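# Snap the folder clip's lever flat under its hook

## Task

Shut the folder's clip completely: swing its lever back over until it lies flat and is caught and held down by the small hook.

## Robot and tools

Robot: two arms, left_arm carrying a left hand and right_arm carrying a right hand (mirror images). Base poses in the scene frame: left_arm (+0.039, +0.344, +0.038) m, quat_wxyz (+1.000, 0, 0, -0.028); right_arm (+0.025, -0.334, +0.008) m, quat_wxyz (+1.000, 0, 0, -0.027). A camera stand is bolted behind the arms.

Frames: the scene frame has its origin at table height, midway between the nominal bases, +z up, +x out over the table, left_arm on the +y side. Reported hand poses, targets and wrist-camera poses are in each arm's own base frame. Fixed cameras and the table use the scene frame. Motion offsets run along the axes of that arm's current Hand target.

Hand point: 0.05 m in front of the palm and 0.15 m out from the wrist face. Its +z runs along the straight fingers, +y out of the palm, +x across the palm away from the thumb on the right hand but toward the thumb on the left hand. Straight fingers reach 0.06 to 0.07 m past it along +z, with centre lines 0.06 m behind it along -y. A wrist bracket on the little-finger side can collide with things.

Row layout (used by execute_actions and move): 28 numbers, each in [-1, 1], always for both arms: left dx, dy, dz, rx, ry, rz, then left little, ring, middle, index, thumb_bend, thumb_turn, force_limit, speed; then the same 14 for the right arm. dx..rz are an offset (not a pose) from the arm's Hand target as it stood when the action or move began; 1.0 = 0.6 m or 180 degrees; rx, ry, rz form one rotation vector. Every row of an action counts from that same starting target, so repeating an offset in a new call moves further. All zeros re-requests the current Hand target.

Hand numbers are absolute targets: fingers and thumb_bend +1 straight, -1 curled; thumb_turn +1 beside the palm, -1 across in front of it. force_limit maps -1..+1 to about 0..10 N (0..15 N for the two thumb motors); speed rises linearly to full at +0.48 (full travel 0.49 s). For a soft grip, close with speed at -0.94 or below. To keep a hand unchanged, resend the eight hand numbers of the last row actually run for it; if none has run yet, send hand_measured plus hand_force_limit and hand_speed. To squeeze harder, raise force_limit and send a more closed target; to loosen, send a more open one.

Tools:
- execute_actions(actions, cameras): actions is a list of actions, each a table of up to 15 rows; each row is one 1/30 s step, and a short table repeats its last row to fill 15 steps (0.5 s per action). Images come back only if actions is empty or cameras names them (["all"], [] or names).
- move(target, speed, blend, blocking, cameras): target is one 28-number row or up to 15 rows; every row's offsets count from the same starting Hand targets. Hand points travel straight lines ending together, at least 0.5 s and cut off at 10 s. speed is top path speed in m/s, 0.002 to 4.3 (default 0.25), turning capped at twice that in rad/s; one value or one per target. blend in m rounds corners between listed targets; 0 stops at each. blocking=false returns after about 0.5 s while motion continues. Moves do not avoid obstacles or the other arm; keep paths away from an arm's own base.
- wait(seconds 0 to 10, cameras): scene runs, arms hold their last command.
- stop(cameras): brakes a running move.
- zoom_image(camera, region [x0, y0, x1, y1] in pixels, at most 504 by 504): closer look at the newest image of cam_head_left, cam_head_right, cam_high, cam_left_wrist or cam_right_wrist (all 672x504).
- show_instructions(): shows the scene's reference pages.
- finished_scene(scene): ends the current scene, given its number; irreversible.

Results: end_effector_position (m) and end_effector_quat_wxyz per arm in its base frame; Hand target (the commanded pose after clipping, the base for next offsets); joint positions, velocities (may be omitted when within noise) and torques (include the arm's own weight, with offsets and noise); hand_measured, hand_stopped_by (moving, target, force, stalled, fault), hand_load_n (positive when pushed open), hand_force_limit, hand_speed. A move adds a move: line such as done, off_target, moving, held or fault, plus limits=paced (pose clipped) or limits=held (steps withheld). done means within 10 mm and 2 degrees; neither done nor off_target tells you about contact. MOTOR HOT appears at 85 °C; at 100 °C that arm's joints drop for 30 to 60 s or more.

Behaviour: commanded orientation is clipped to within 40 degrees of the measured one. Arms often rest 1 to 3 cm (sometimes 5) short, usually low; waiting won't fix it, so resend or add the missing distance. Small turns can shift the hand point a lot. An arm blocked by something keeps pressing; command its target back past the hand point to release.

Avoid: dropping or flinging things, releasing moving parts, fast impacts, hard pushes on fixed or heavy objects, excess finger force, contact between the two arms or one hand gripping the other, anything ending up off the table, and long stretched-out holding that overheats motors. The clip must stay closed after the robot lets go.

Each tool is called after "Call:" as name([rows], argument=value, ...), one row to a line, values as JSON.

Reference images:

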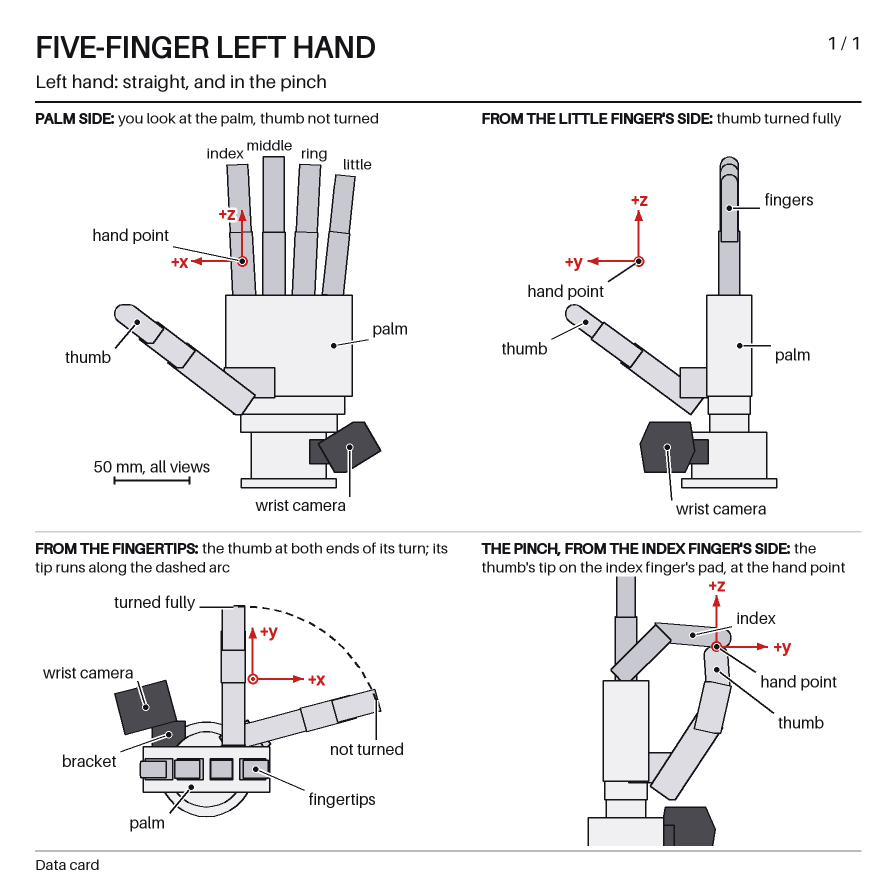

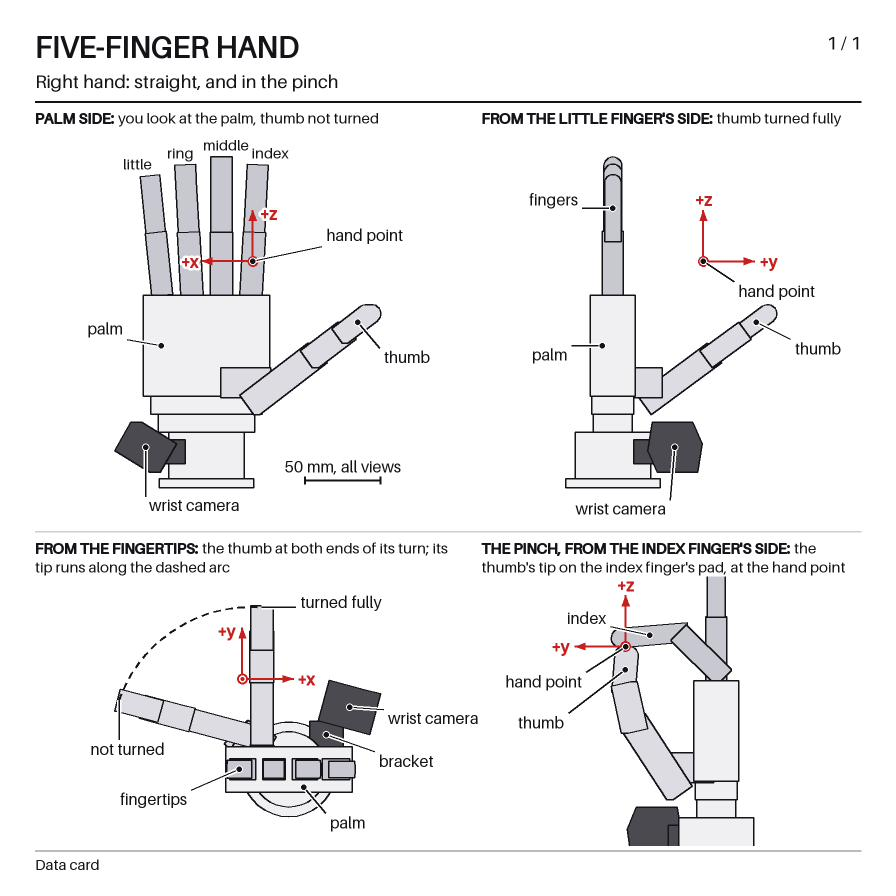

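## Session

Call:
execute_actions(actions=[])

Scene clock: 0.00 s.
left_arm: end_effector_position=(+0.1382, -0.1249, +0.0657) hand_measured=(+1.000, +1.000, +1.000, +1.000, +1.000, +1.000) hand_load_n=(+0.0, +0.0, +0.0, +0.0, +0.0, +0.0) hand_stopped_by=(target, target, target, target, target, target) hand_force_limit=0.00 hand_speed=-0.80 end_effector_quat_wxyz=(+0.304, +0.667, +0.636, +0.240) | right_arm: end_effector_position=(+0.3953, +0.1254, +0.1615) hand_measured=(+1.000, +1.000, +1.000, +1.000, +1.000, +1.000) hand_load_n=(+0.0, +0.0, +0.0, +0.0, +0.0, +0.0) hand_stopped_by=(target, target, target, target, target, target) hand_force_limit=0.00 hand_speed=-0.80 end_effector_quat_wxyz=(-0.001, -0.432, +0.897, -0.095)
Joint positions: left_arm=[-1.879 0.971 0.266 -1.034 -0.781 1.241] | right_arm=[0.238 1.445 1.245 -1.334 0.186 0.907]
Joint velocities: within noise
Joint torques (N m): no reading
Heat: left arm: hottest waist 33 °C; right arm: hottest shoulder 31 °C.
Hand target: left_arm +0.1363, -0.1309, +0.0689; +0.307, +0.666, +0.639, +0.234 | right_arm +0.4036, +0.1274, +0.1727; +0.013, -0.431, +0.897, -0.098
camera_calibration:
cam_left_wrist: T_world_to_cam=[[-0.663844, 0.236128, -0.709616, 0.166254], [-0.0858339, 0.918522, 0.38594, 0.116897], [0.742929, 0.317113, -0.589488, 0.0911619], [0, 0, 0, 1]] pos_world=[0.0526739, -0.175539, 0.1266]
cam_right_wrist: T_world_to_cam=[[-0.923081, 0.35497, -0.148048, 0.343354], [0.245754, 0.840478, 0.48291, -0.295707], [0.295849, 0.409382, -0.863064, 0.0850834], [0, 0, 0, 1]] pos_world=[0.364442, 0.091823, 0.267065]

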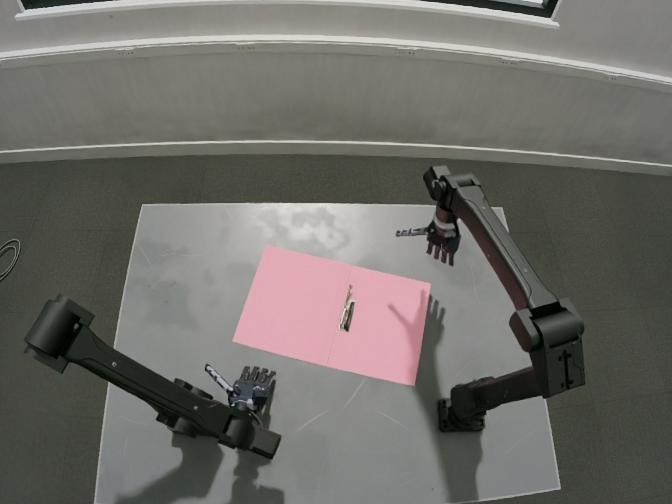

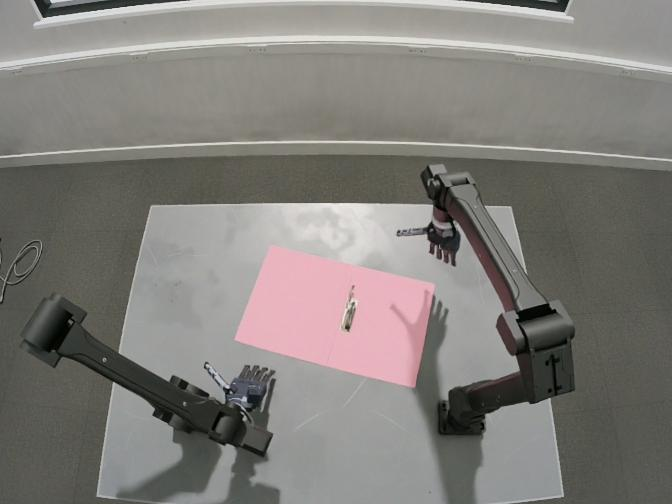

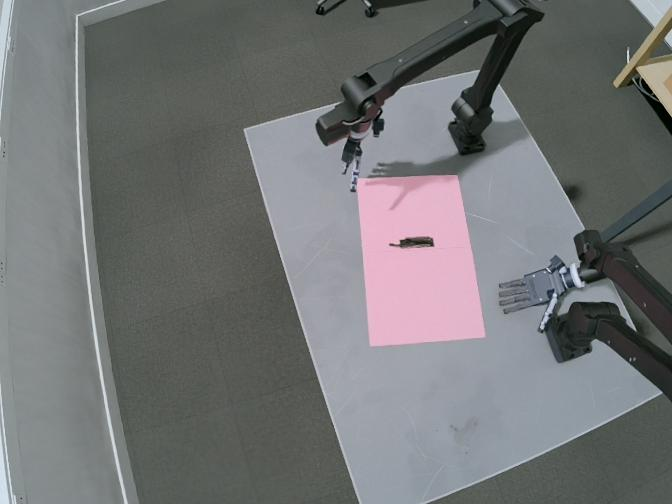

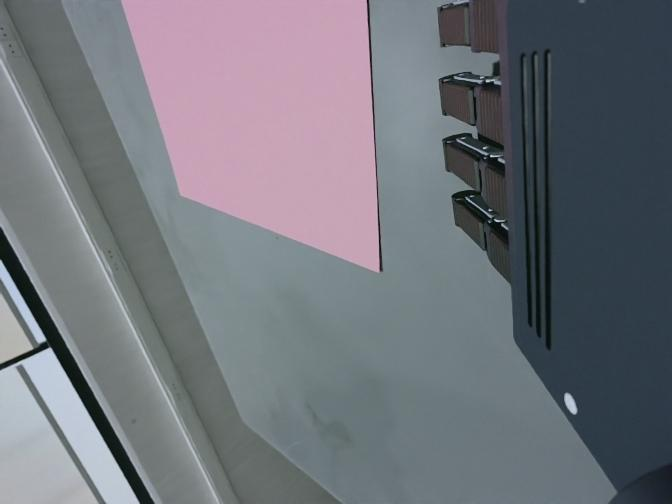

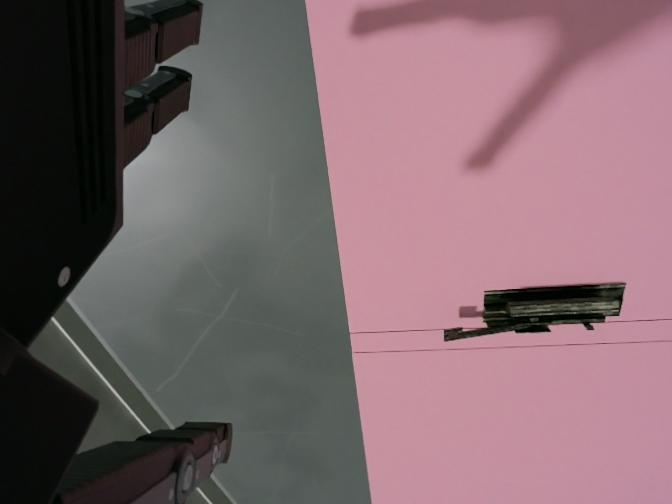

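Call:
zoom_image(camera="cam_right_wrist", region=[430, 260, 650, 370])

Call:
zoom_image(camera="cam_high", region=[375, 215, 455, 270])

Call:
zoom_image(camera="cam_head_left", region=[310, 270, 390, 350])

Call:
zoom_image(camera="cam_head_right", region=[310, 270, 390, 350])

Scaled by 2.291 from the camera's 672x504 image, which has a finer 960x720 frame.

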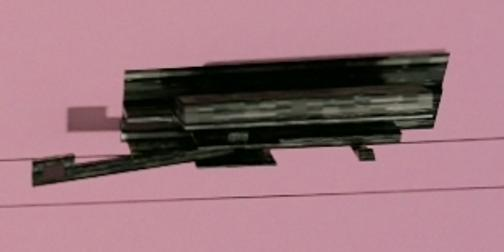

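Scaled by 6.300 from the camera's 672x504 image, which has a finer 960x720 frame.

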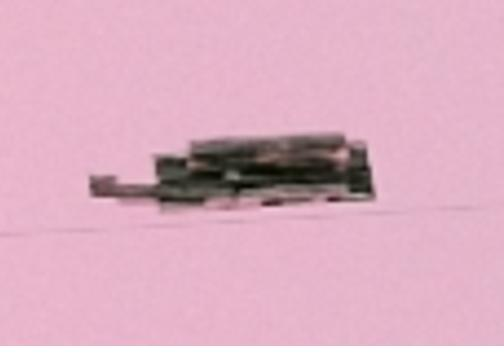

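Scaled by 6.300 from the camera's 672x504 image, which has a finer 960x720 frame.

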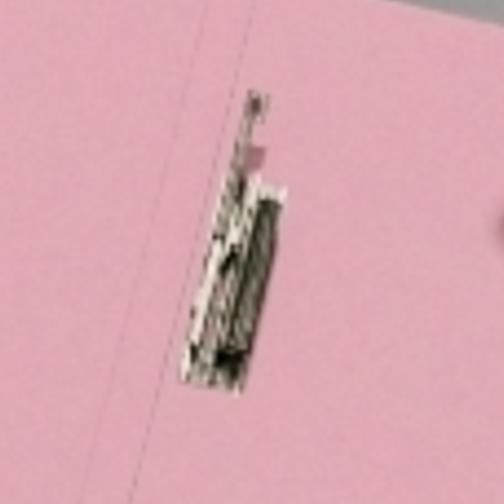

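Scaled by 6.300 from the camera's 672x504 image, which has a finer 960x720 frame.

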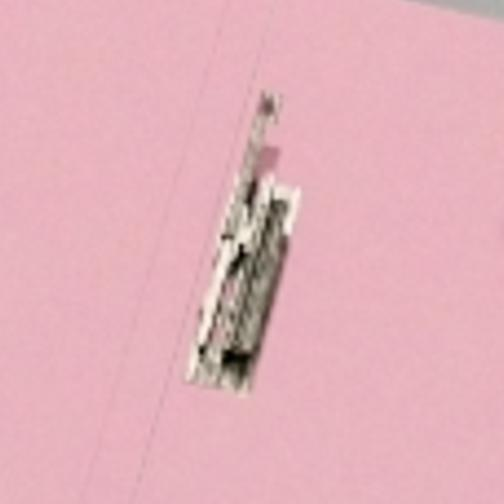

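Call:
move([
  [-0.094,0.212,-0.085,0,0,0,1,1,1,1,1,1,0,-0.8,0.169,0.1177,0.0693,0.2206,-0.2932,-0.404,1,1,1,1,1,1,0,-0.8],
  [-0.2797,0.4175,0.1787,-0.0035,0.3643,-0.8662,1,1,1,1,1,1,0,-0.8,0.169,0.1177,0.0693,0.2206,-0.2932,-0.404,1,1,1,1,1,1,0,-0.8],
], speed=0.4, blend=0.03, cameras=["all"])

Scene clock: 87.03 s.
left_arm: end_effector_position=(+0.3578, -0.2957, +0.1767) hand_measured=(+1.000, +1.000, +1.000, +1.000, +1.000, +1.000) hand_load_n=(+0.0, +0.0, +0.0, +0.0, +0.0, +0.0) hand_stopped_by=(target, target, target, target, target, target) hand_force_limit=0.00 hand_speed=-0.80 end_effector_quat_wxyz=(-0.007, -0.610, +0.792, +0.022) | right_arm: end_effector_position=(+0.2904, +0.0880, +0.1276) hand_measured=(+1.000, +1.000, +1.000, +1.000, +1.000, +1.000) hand_load_n=(+0.0, +0.0, +0.0, +0.0, +0.0, +0.0) hand_stopped_by=(target, target, target, target, target, target) hand_force_limit=0.00 hand_speed=-0.80 end_effector_quat_wxyz=(-0.452, +0.818, -0.310, +0.172)
Joint positions: left_arm=[-0.585 1.713 1.573 -1.477 0 -0.328] | right_arm=[-0.137 0.826 0.513 -0.532 -0.781 -0.672]
Joint torques (N m): left_arm=[0.73 -14.39 13.7 0.46 -0.05 -0.06] | right_arm=[0.09 -0.44 8.13 0.69 -0.56 -0.02]
Heat: left arm: hottest elbow 35 °C; right arm: hottest elbow 38 °C.
Hand target: left_arm +0.3764, -0.3084, +0.1842; +0.000, -0.615, +0.789, +0.000 | right_arm +0.2900, +0.0851, +0.1249; -0.450, +0.820, -0.311, +0.171
Off the commanded pose: left_arm 0.024 m, 3 deg | right_arm 0.004 m, 0 deg.
move: off_target (left_arm)
camera_calibration:
cam_left_wrist: T_world_to_cam=[[0.880735, -0.470925, -0.0503526, -0.447097], [-0.40955, -0.810686, 0.418398, -0.151458], [-0.237854, -0.347876, -0.906867, 0.258007], [0, 0, 0, 1]] pos_world=[0.393113, -0.243579, 0.274835]
cam_right_wrist: T_world_to_cam=[[-0.112313, -0.566975, -0.816043, 0.185742], [-0.992958, 0.0328935, 0.113808, 0.255844], [-0.0376837, 0.823078, -0.566677, 0.124828], [0, 0, 0, 1]] pos_world=[0.279607, -0.00584783, 0.193193]

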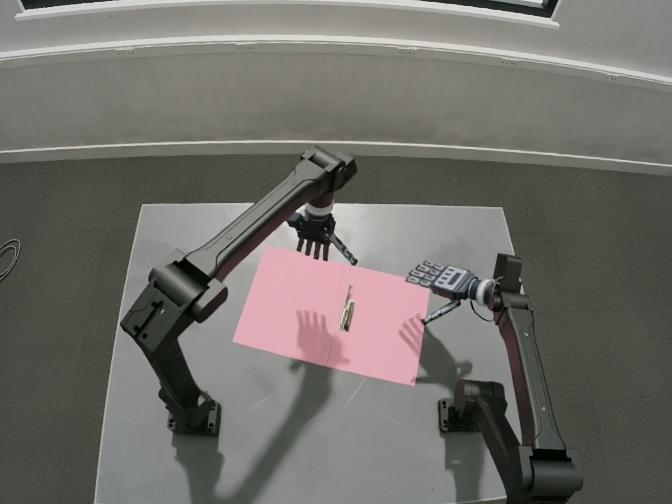

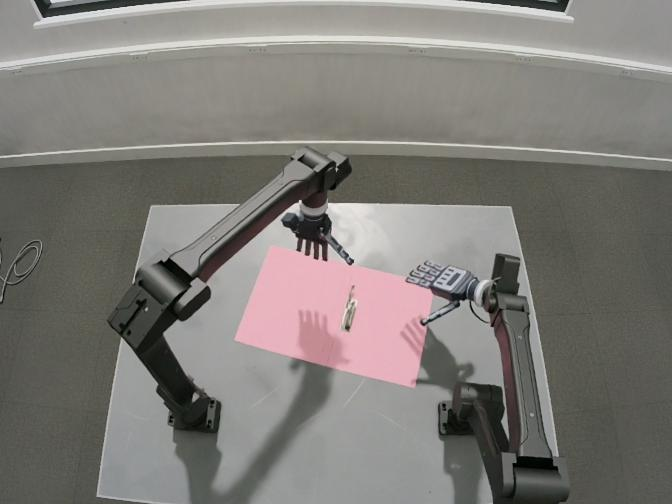

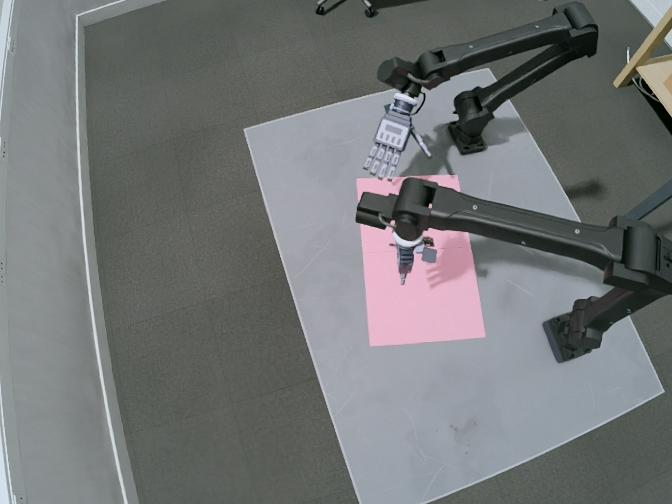

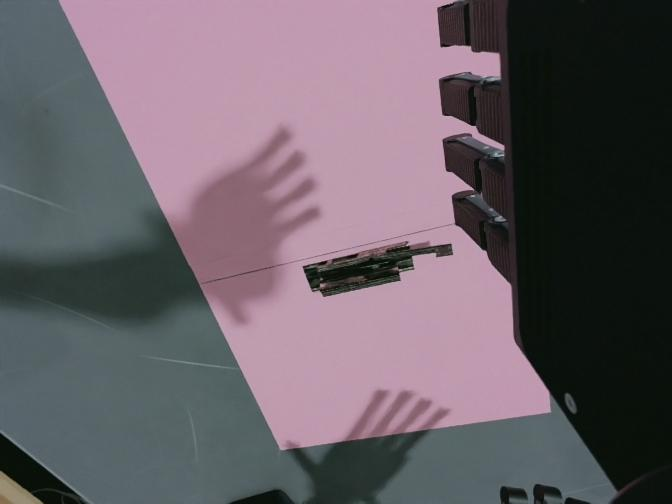

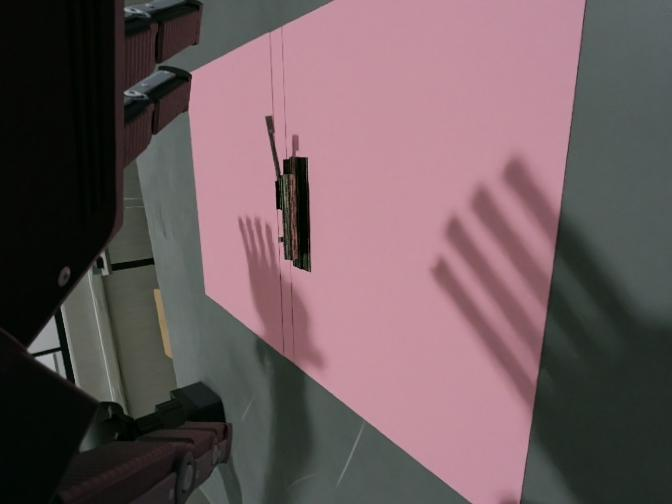

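Great views.

Call:
zoom_image(camera="cam_right_wrist", region=[230, 100, 350, 290])

Call:
zoom_image(camera="cam_left_wrist", region=[290, 200, 480, 320])

Scaled by 2.653 from the camera's 672x504 image, which has a finer 960x720 frame.

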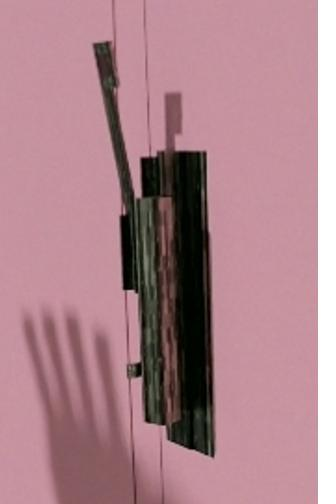

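Scaled by 2.653 from the camera's 672x504 image, which has a finer 960x720 frame.

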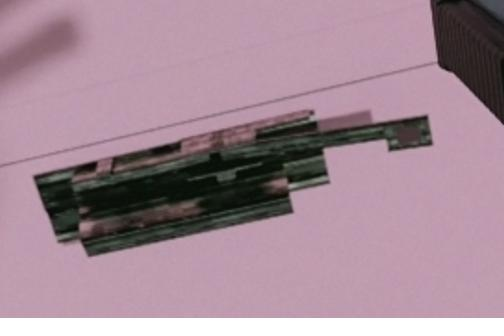

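Call:
move([
  [0.126,-0.1174,0.2237,0,0,-0.0072,-1,-1,-1,0,1,1,0,0,0,0,0,0,0,0,1,1,1,1,1,1,0,-0.8],
], speed=0.15, cameras=["all"])

Call:
zoom_image(camera="cam_right_wrist", region=[170, 40, 350, 290])

Call:
zoom_image(camera="cam_left_wrist", region=[290, 150, 520, 350])

Scene clock: 151.67 s.
left_arm: end_effector_position=(+0.4101, -0.3820, +0.0425) hand_measured=(-1.000, -1.000, -1.000, +0.000, +1.000, +1.000) hand_load_n=(+0.0, +0.0, +0.0, +0.0, +0.0, +0.0) hand_stopped_by=(target, target, target, target, target, target) hand_force_limit=0.00 hand_speed=0.00 end_effector_quat_wxyz=(-0.006, -0.622, +0.783, +0.023) | right_arm: end_effector_position=(+0.2904, +0.0880, +0.1276) hand_measured=(+1.000, +1.000, +1.000, +1.000, +1.000, +1.000) hand_load_n=(+0.0, +0.0, +0.0, +0.0, +0.0, +0.0) hand_stopped_by=(target, target, target, target, target, target) hand_force_limit=0.00 hand_speed=-0.80 end_effector_quat_wxyz=(-0.452, +0.818, -0.310, +0.172)
Joint positions: left_arm=[-0.654 2.039 1.693 -1.273 0.001 -0.427] | right_arm=[-0.137 0.826 0.513 -0.532 -0.781 -0.672]
Joint torques (N m): left_arm=[0.26 -19.25 13.08 0.35 -0.06 -0.06] | right_arm=[0.26 -0.5 8.08 0.69 -0.57 -0.03]
Heat: left arm: hottest elbow 42 °C; right arm: hottest elbow 37 °C.
Hand target: left_arm +0.4260, -0.3990, +0.0499; +0.000, -0.623, +0.782, +0.000 | right_arm +0.2900, +0.0851, +0.1249; -0.450, +0.820, -0.311, +0.171
Off the commanded pose: left_arm 0.025 m, 3 deg | right_arm 0.004 m, 0 deg.
move: off_target (left_arm)
camera_calibration:
cam_left_wrist: T_world_to_cam=[[0.89438, -0.444308, -0.0517208, -0.535872], [-0.385518, -0.824301, 0.414613, -0.158837], [-0.226849, -0.350882, -0.908527, 0.11304], [0, 0, 0, 1]] pos_world=[0.443682, -0.329358, 0.14084]
cam_right_wrist: T_world_to_cam=[[-0.112313, -0.566975, -0.816043, 0.185742], [-0.992958, 0.0328935, 0.113808, 0.255844], [-0.0376837, 0.823078, -0.566677, 0.124828], [0, 0, 0, 1]] pos_world=[0.279607, -0.00584783, 0.193193]

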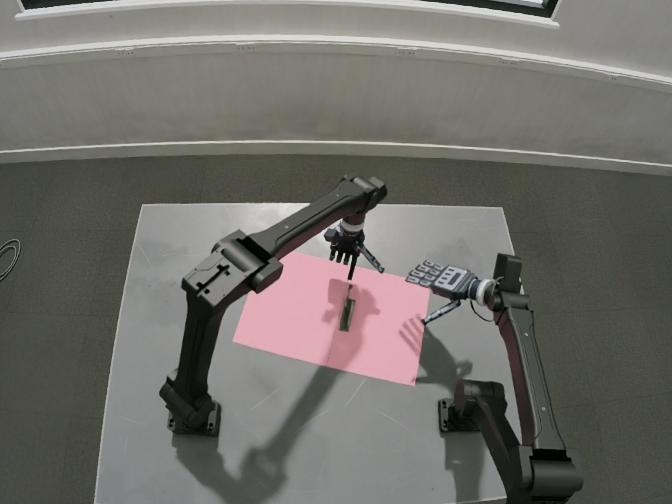

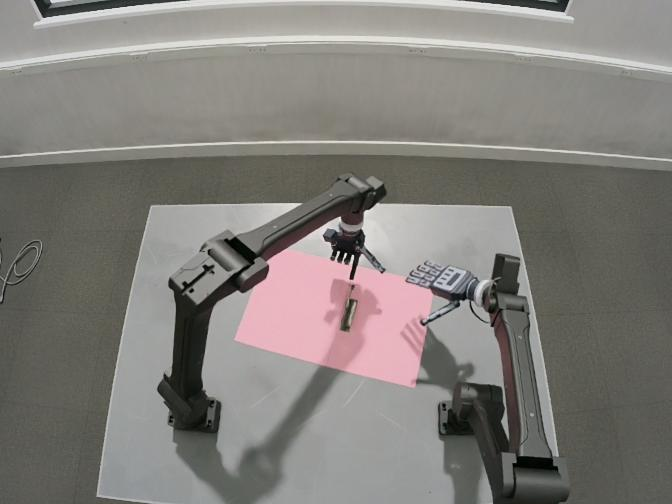

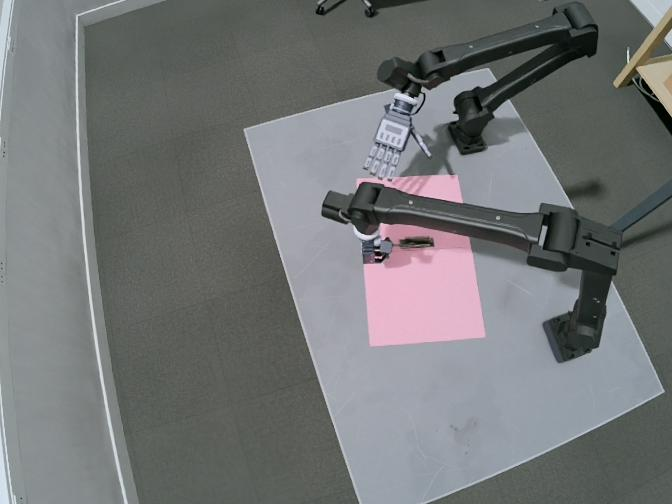

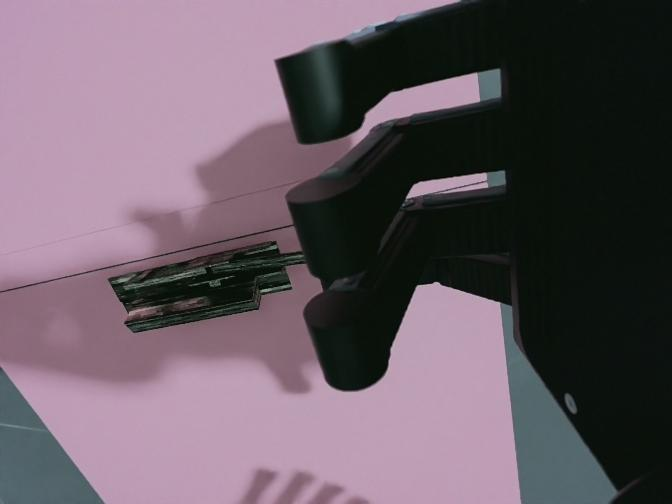

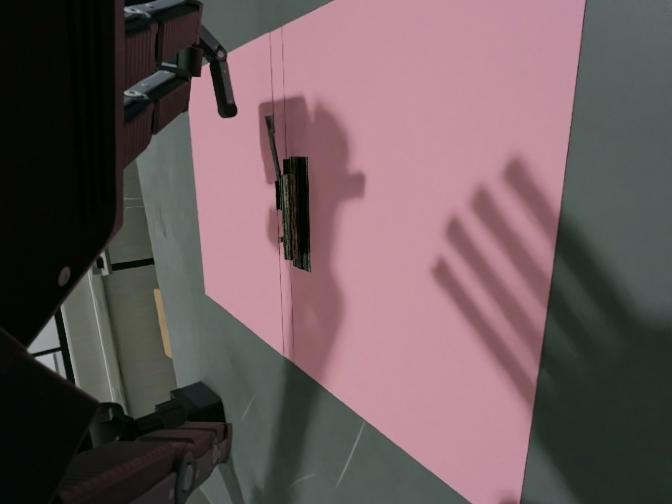

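Scaled by 2.016 from the camera's 672x504 image, which has a finer 960x720 frame.

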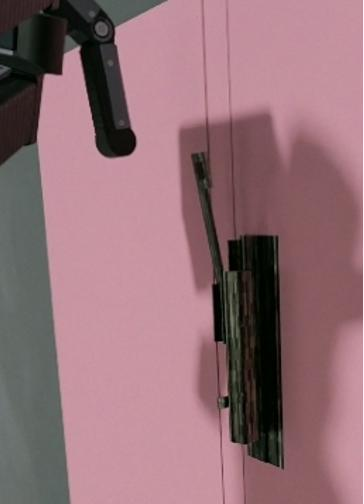

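Scaled by 2.191 from the camera's 672x504 image, which has a finer 960x720 frame.

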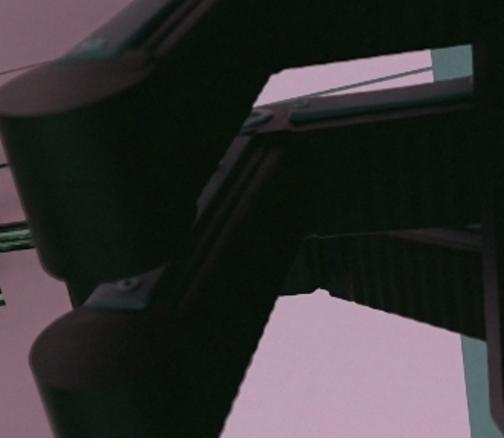

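Call:
move([
  [0.0225,-0.0183,0,0,0,0,-1,-1,-1,0,1,1,0,0,0,0,0,0,0,0,1,1,1,1,1,1,0,-0.8],
  [0.0225,-0.0183,0.0417,0,0,0,-1,-1,-1,0,1,1,0,0,0,0,0,0,0,0,1,1,1,1,1,1,0,-0.8],
], speed=0.08, cameras=["cam_right_wrist","cam_left_wrist","cam_head_left"])

Call:
zoom_image(camera="cam_right_wrist", region=[170, 40, 350, 290])

Scene clock: 168.40 s.
left_arm: end_effector_position=(+0.4270, -0.4032, +0.0288) hand_measured=(-1.000, -1.000, -1.000, +0.000, +1.000, +1.000) hand_load_n=(+0.0, +0.0, +0.0, +0.0, +0.0, +0.0) hand_stopped_by=(target, target, target, target, target, target) hand_force_limit=0.00 hand_speed=0.00 end_effector_quat_wxyz=(-0.003, -0.623, +0.782, +0.010) | right_arm: end_effector_position=(+0.2904, +0.0880, +0.1276) hand_measured=(+1.000, +1.000, +1.000, +1.000, +1.000, +1.000) hand_load_n=(+0.0, +0.0, +0.0, +0.0, +0.0, +0.0) hand_stopped_by=(target, target, target, target, target, target) hand_force_limit=0.00 hand_speed=-0.80 end_effector_quat_wxyz=(-0.452, +0.818, -0.310, +0.172)
Joint positions: left_arm=[-0.665 2.099 1.759 -1.251 0.001 -0.439] | right_arm=[-0.137 0.826 0.513 -0.532 -0.781 -0.672]
Joint torques (N m): left_arm=[0.15 -19.6 10.85 0.53 -0.07 -0.06] | right_arm=[0.32 -0.62 8.12 0.66 -0.57 -0.02]
Heat: left arm: hottest elbow 45 °C; right arm: hottest elbow 37 °C.
Hand target: left_arm +0.4337, -0.4147, +0.0249; +0.000, -0.623, +0.782, +0.000 | right_arm +0.2900, +0.0851, +0.1249; -0.450, +0.820, -0.311, +0.171
Off the commanded pose: left_arm 0.014 m, 1 deg | right_arm 0.004 m, 0 deg.
move: off_target (left_arm)
camera_calibration:
cam_left_wrist: T_world_to_cam=[[0.896045, -0.443314, -0.0239909, -0.562278], [-0.393438, -0.817946, 0.419727, -0.158198], [-0.205694, -0.366655, -0.907333, 0.0815905], [0, 0, 0, 1]] pos_world=[0.458368, -0.348747, 0.12694]
cam_right_wrist: T_world_to_cam=[[-0.112313, -0.566975, -0.816043, 0.185742], [-0.992958, 0.0328935, 0.113808, 0.255844], [-0.0376837, 0.823078, -0.566677, 0.124828], [0, 0, 0, 1]] pos_world=[0.279607, -0.00584783, 0.193193]
Images, in order (width x height): cam_head_left 672x504, cam_left_wrist 672x504, cam_right_wrist 672x504.

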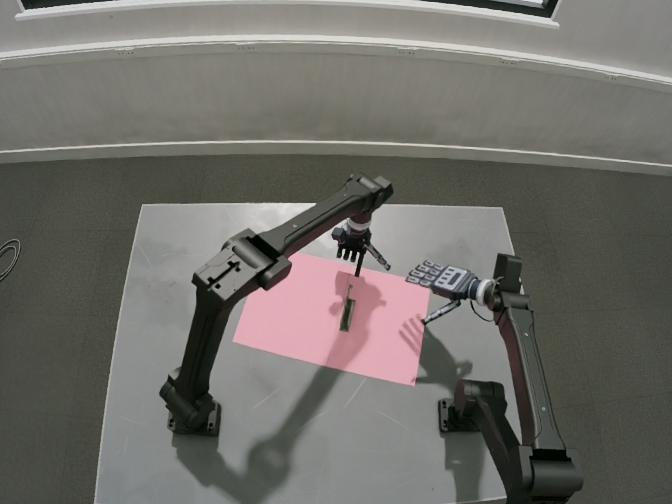

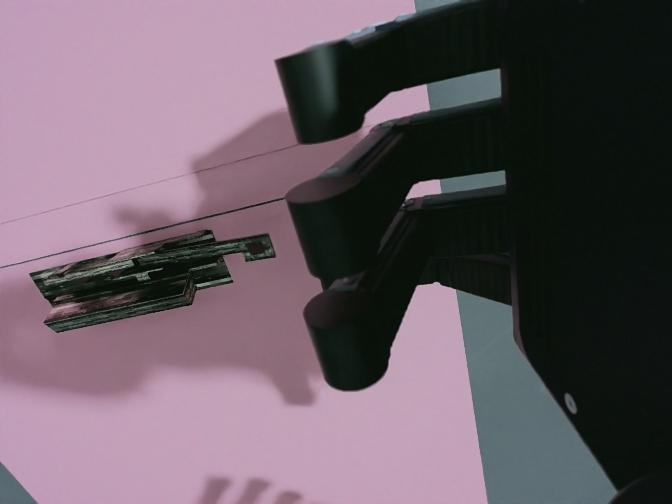

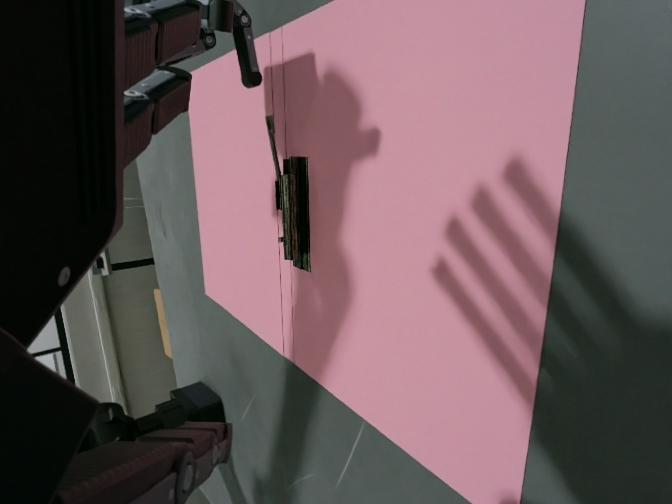

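Scaled by 2.016 from the camera's 672x504 image, which has a finer 960x720 frame.

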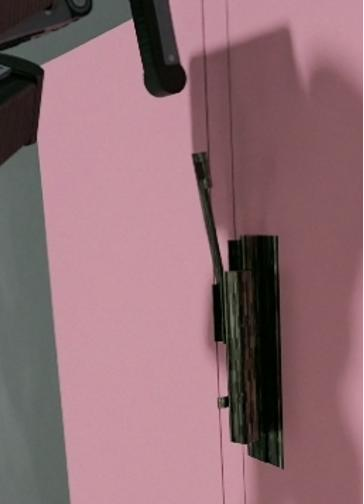

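Call:
zoom_image(camera="cam_head_left", region=[320, 220, 400, 340])

Scaled by 4.200 from the camera's 672x504 image, which has a finer 960x720 frame.

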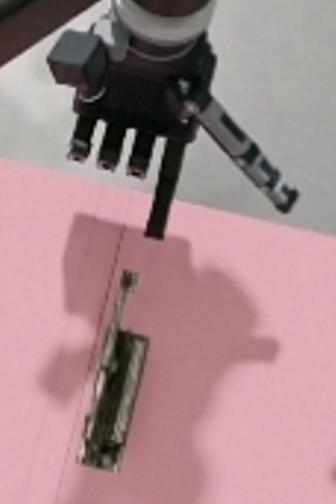

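Call:
move([
  [-0.0108,0,0.012,0,0,0,-1,-1,-1,0,1,1,0,0,0,0,0,0,0,0,1,1,1,1,1,1,0,-0.8],
  [-0.0108,0.018,0.0383,0,0,0,-1,-1,-1,0,1,1,0,0,0,0,0,0,0,0,1,1,1,1,1,1,0,-0.8],
], speed=0.06, cameras=["cam_right_wrist","cam_left_wrist","cam_head_left"])

Call:
zoom_image(camera="cam_right_wrist", region=[200, 60, 320, 240])

Call:
zoom_image(camera="cam_head_left", region=[320, 220, 400, 340])

Scene clock: 197.03 s.
left_arm: end_effector_position=(+0.4290, -0.4048, +0.0132) hand_measured=(-1.000, -1.000, -1.000, +0.000, +1.000, +1.000) hand_load_n=(+0.0, +0.0, +0.0, +0.0, +0.0, +0.0) hand_stopped_by=(target, target, target, target, target, target) hand_force_limit=0.00 hand_speed=0.00 end_effector_quat_wxyz=(+0.001, -0.623, +0.782, -0.005) | right_arm: end_effector_position=(+0.2904, +0.0880, +0.1276) hand_measured=(+1.000, +1.000, +1.000, +1.000, +1.000, +1.000) hand_load_n=(+0.0, +0.0, -0.5, +0.0, +0.0, -0.5) hand_stopped_by=(target, target, target, target, target, target) hand_force_limit=0.00 hand_speed=-0.80 end_effector_quat_wxyz=(-0.452, +0.818, -0.310, +0.172)
Joint positions: left_arm=[-0.665 2.099 1.719 -1.181 0.001 -0.439] | right_arm=[-0.137 0.826 0.513 -0.532 -0.781 -0.672]
Joint torques (N m): left_arm=[0.38 -20.31 7.24 0.58 -0.08 -0.04] | right_arm=[-0.03 -0.32 8.12 0.69 -0.56 -0.02]
Heat: left arm: hottest elbow 45 °C; right arm: hottest elbow 37 °C.
Hand target: left_arm +0.4245, -0.4059, +0.0019; +0.000, -0.623, +0.782, +0.000 | right_arm +0.2900, +0.0851, +0.1249; -0.450, +0.820, -0.311, +0.171
Off the commanded pose: left_arm 0.012 m, 1 deg | right_arm 0.004 m, 0 deg.
move: off_target (left_arm)
camera_calibration:
cam_left_wrist: T_world_to_cam=[[0.896245, -0.443529, 0.00509786, -0.565727], [-0.403347, -0.81016, 0.425384, -0.144931], [-0.18454, -0.383304, -0.904999, 0.0513848], [0, 0, 0, 1]] pos_world=[0.458055, -0.348638, 0.111038]
cam_right_wrist: T_world_to_cam=[[-0.112313, -0.566975, -0.816043, 0.185742], [-0.992958, 0.0328935, 0.113808, 0.255844], [-0.0376837, 0.823078, -0.566677, 0.124828], [0, 0, 0, 1]] pos_world=[0.279607, -0.00584783, 0.193193]
Images, in order (width x height): cam_head_left 672x504, cam_left_wrist 672x504, cam_right_wrist 672x504.

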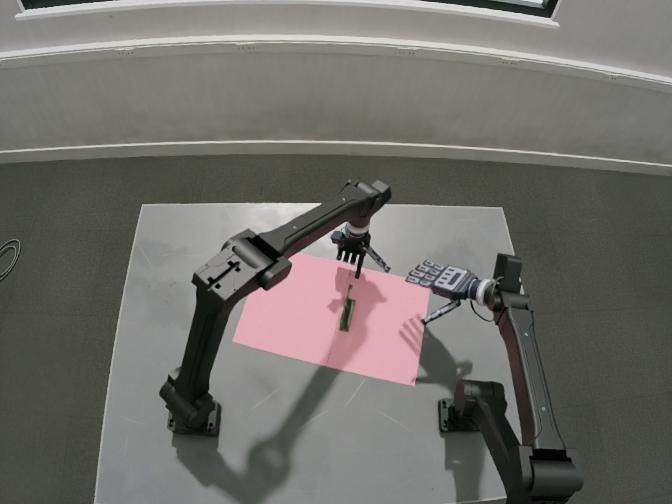

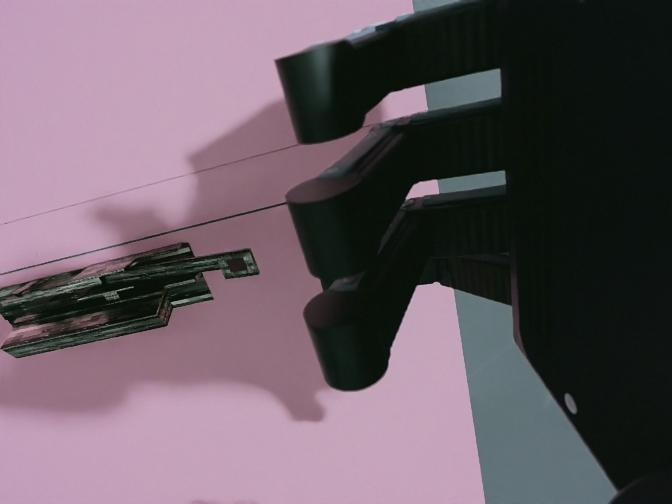

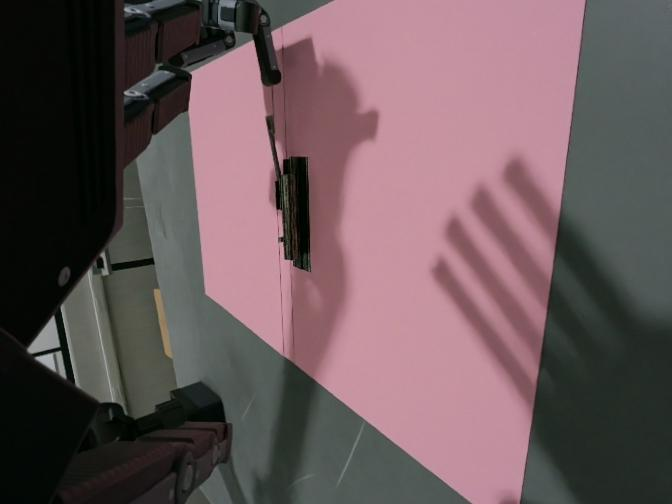

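Scaled by 2.800 from the camera's 672x504 image, which has a finer 960x720 frame.

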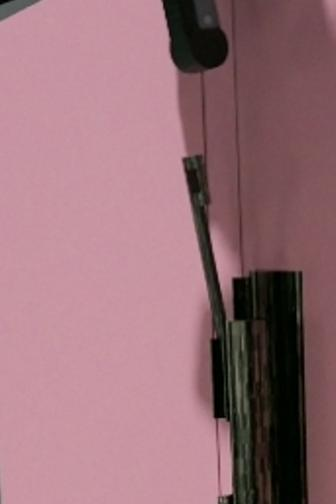

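Scaled by 4.200 from the camera's 672x504 image, which has a finer 960x720 frame.

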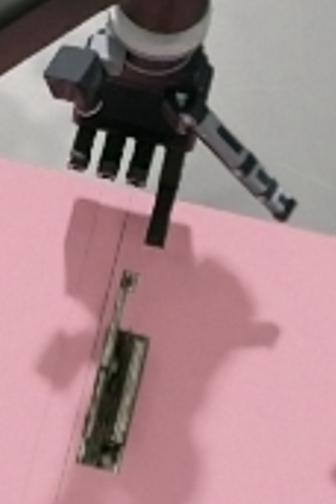

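Call:
move([
  [-0.0217,0.0267,0.0133,0,0,0,-1,-1,-1,0,1,1,0,0,0,0,0,0,0,0,1,1,1,1,1,1,0,-0.8],
], speed=0.06, cameras=["cam_right_wrist","cam_head_left"])

Call:
zoom_image(camera="cam_right_wrist", region=[200, 60, 320, 240])

Call:
zoom_image(camera="cam_head_left", region=[320, 220, 400, 340])

Scene clock: 217.40 s.
left_arm: end_effector_position=(+0.4122, -0.3919, -0.0037) hand_measured=(-1.000, -1.000, -1.000, +0.000, +1.000, +1.000) hand_load_n=(+0.0, +0.0, +0.5, +0.0, +0.0, +0.0) hand_stopped_by=(target, target, target, target, target, target) hand_force_limit=0.00 hand_speed=0.00 end_effector_quat_wxyz=(-0.001, -0.623, +0.782, +0.002) | right_arm: end_effector_position=(+0.2904, +0.0880, +0.1276) hand_measured=(+1.000, +1.000, +1.000, +1.000, +1.000, +1.000) hand_load_n=(+0.0, +0.0, +0.0, +0.0, +0.0, +0.0) hand_stopped_by=(target, target, target, target, target, target) hand_force_limit=0.00 hand_speed=-0.80 end_effector_quat_wxyz=(-0.452, +0.818, -0.310, +0.172)
Joint positions: left_arm=[-0.665 2.076 1.629 -1.13 0.002 -0.439] | right_arm=[-0.137 0.826 0.513 -0.532 -0.781 -0.672]
Joint torques (N m): left_arm=[0.91 -20.89 6.83 0.59 -0.11 0.03] | right_arm=[0.26 -0.38 8.09 0.69 -0.54 -0.01]
Heat: left arm: hottest elbow 41 °C; right arm: hottest elbow 37 °C.
Hand target: left_arm +0.4118, -0.3896, -0.0060; +0.000, -0.623, +0.782, +0.000 | right_arm +0.2900, +0.0851, +0.1249; -0.450, +0.820, -0.311, +0.171
Off the commanded pose: left_arm 0.003 m, 0 deg | right_arm 0.004 m, 0 deg.
move: done
camera_calibration:
cam_right_wrist: T_world_to_cam=[[-0.112313, -0.566975, -0.816043, 0.185742], [-0.992958, 0.0328935, 0.113808, 0.255844], [-0.0376837, 0.823078, -0.566677, 0.124828], [0, 0, 0, 1]] pos_world=[0.279607, -0.00584783, 0.193193]
Images, in order (width x height): cam_head_left 672x504, cam_right_wrist 672x504.

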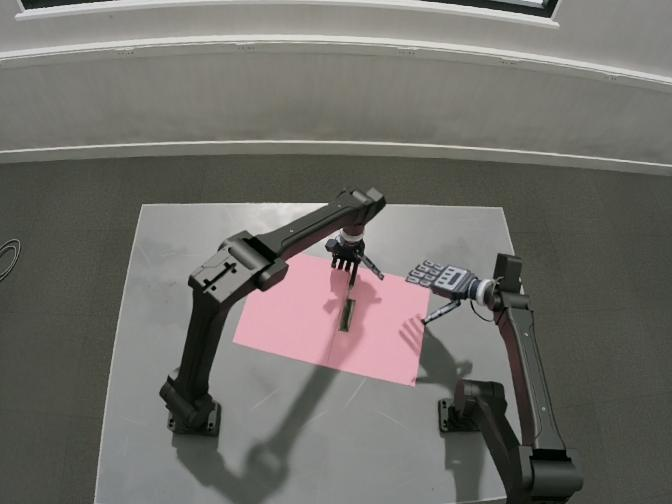

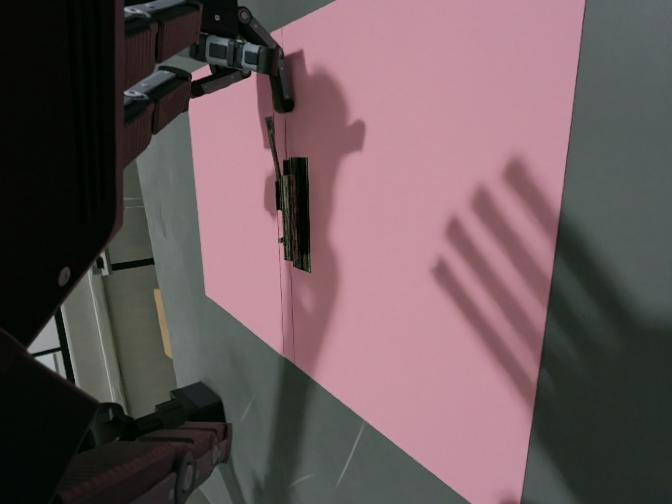

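Scaled by 2.800 from the camera's 672x504 image, which has a finer 960x720 frame.

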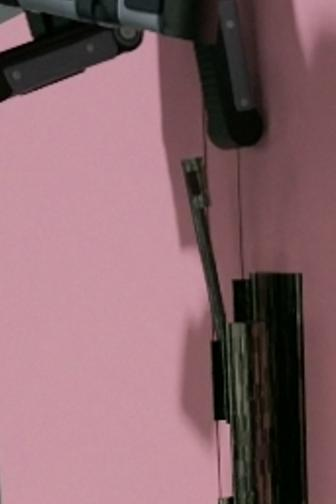

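Scaled by 4.200 from the camera's 672x504 image, which has a finer 960x720 frame.

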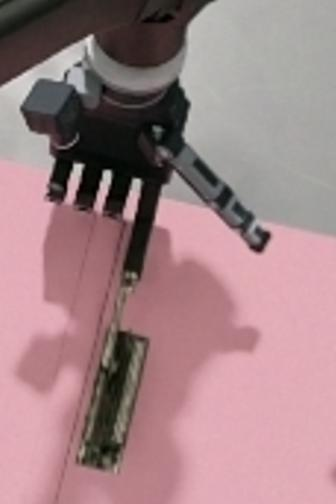

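Call:
move([
  [0,0,-0.0103,0,0,0,-1,-1,-1,0,1,1,0,0,0,0,0,0,0,0,1,1,1,1,1,1,0,-0.8],
  [0,0.0312,-0.0087,0,0,0,-1,-1,-1,0,1,1,0,0,0,0,0,0,0,0,1,1,1,1,1,1,0,-0.8],
], speed=0.04, cameras=["cam_right_wrist","cam_head_left"])

Call:
zoom_image(camera="cam_right_wrist", region=[200, 60, 320, 240])

Call:
zoom_image(camera="cam_head_left", region=[320, 220, 400, 340])

Scene clock: 237.23 s.
left_arm: end_effector_position=(+0.3977, -0.3828, -0.0006) hand_measured=(-1.000, -1.000, -1.000, +0.000, +1.000, +1.000) hand_load_n=(+0.0, +0.0, +0.0, +0.0, +0.0, +0.0) hand_stopped_by=(target, target, target, target, target, target) hand_force_limit=0.00 hand_speed=0.00 end_effector_quat_wxyz=(-0.002, -0.623, +0.782, +0.004) | right_arm: end_effector_position=(+0.2904, +0.0880, +0.1276) hand_measured=(+1.000, +1.000, +1.000, +1.000, +1.000, +1.000) hand_load_n=(+0.0, +0.0, +0.0, +0.0, +0.0, +0.0) hand_stopped_by=(target, target, target, target, target, target) hand_force_limit=0.00 hand_speed=-0.80 end_effector_quat_wxyz=(-0.452, +0.818, -0.310, +0.172)
Joint positions: left_arm=[-0.668 2.034 1.567 -1.113 0.002 -0.442] | right_arm=[-0.137 0.826 0.513 -0.532 -0.781 -0.672]
Joint torques (N m): left_arm=[0.15 -20.54 6.74 0.51 -0.1 -0.06] | right_arm=[0.21 -0.32 8.17 0.73 -0.55 -0.02]
Heat: left arm: hottest elbow 39 °C; right arm: hottest elbow 37 °C.
Hand target: left_arm +0.3936, -0.3854, -0.0008; +0.000, -0.623, +0.782, +0.000 | right_arm +0.2900, +0.0851, +0.1249; -0.450, +0.820, -0.311, +0.171
Off the commanded pose: left_arm 0.005 m, 0 deg | right_arm 0.004 m, 0 deg.
move: done
camera_calibration:
cam_right_wrist: T_world_to_cam=[[-0.112313, -0.566975, -0.816043, 0.185742], [-0.992958, 0.0328935, 0.113808, 0.255844], [-0.0376837, 0.823078, -0.566677, 0.124828], [0, 0, 0, 1]] pos_world=[0.279607, -0.00584783, 0.193193]
Images, in order (width x height): cam_head_left 672x504, cam_right_wrist 672x504.

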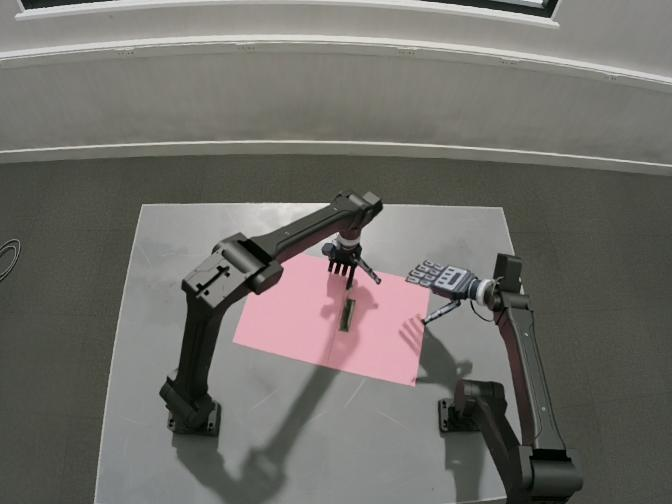

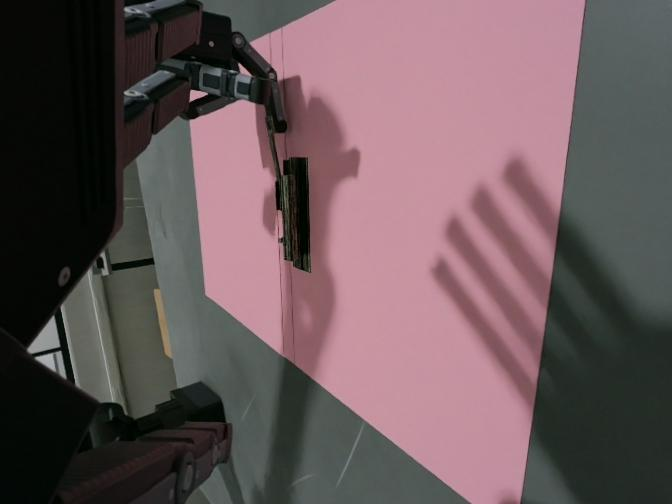

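Scaled by 2.800 from the camera's 672x504 image, which has a finer 960x720 frame.

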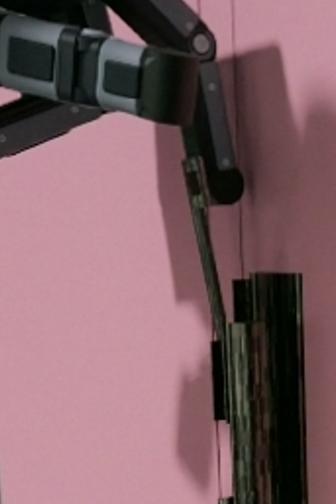

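Scaled by 4.200 from the camera's 672x504 image, which has a finer 960x720 frame.

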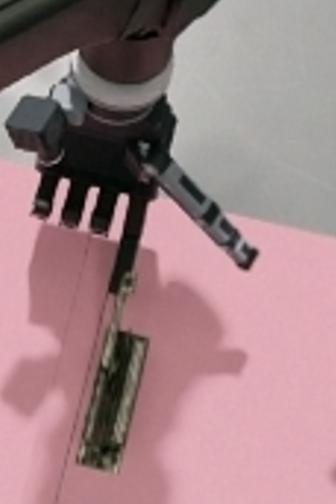

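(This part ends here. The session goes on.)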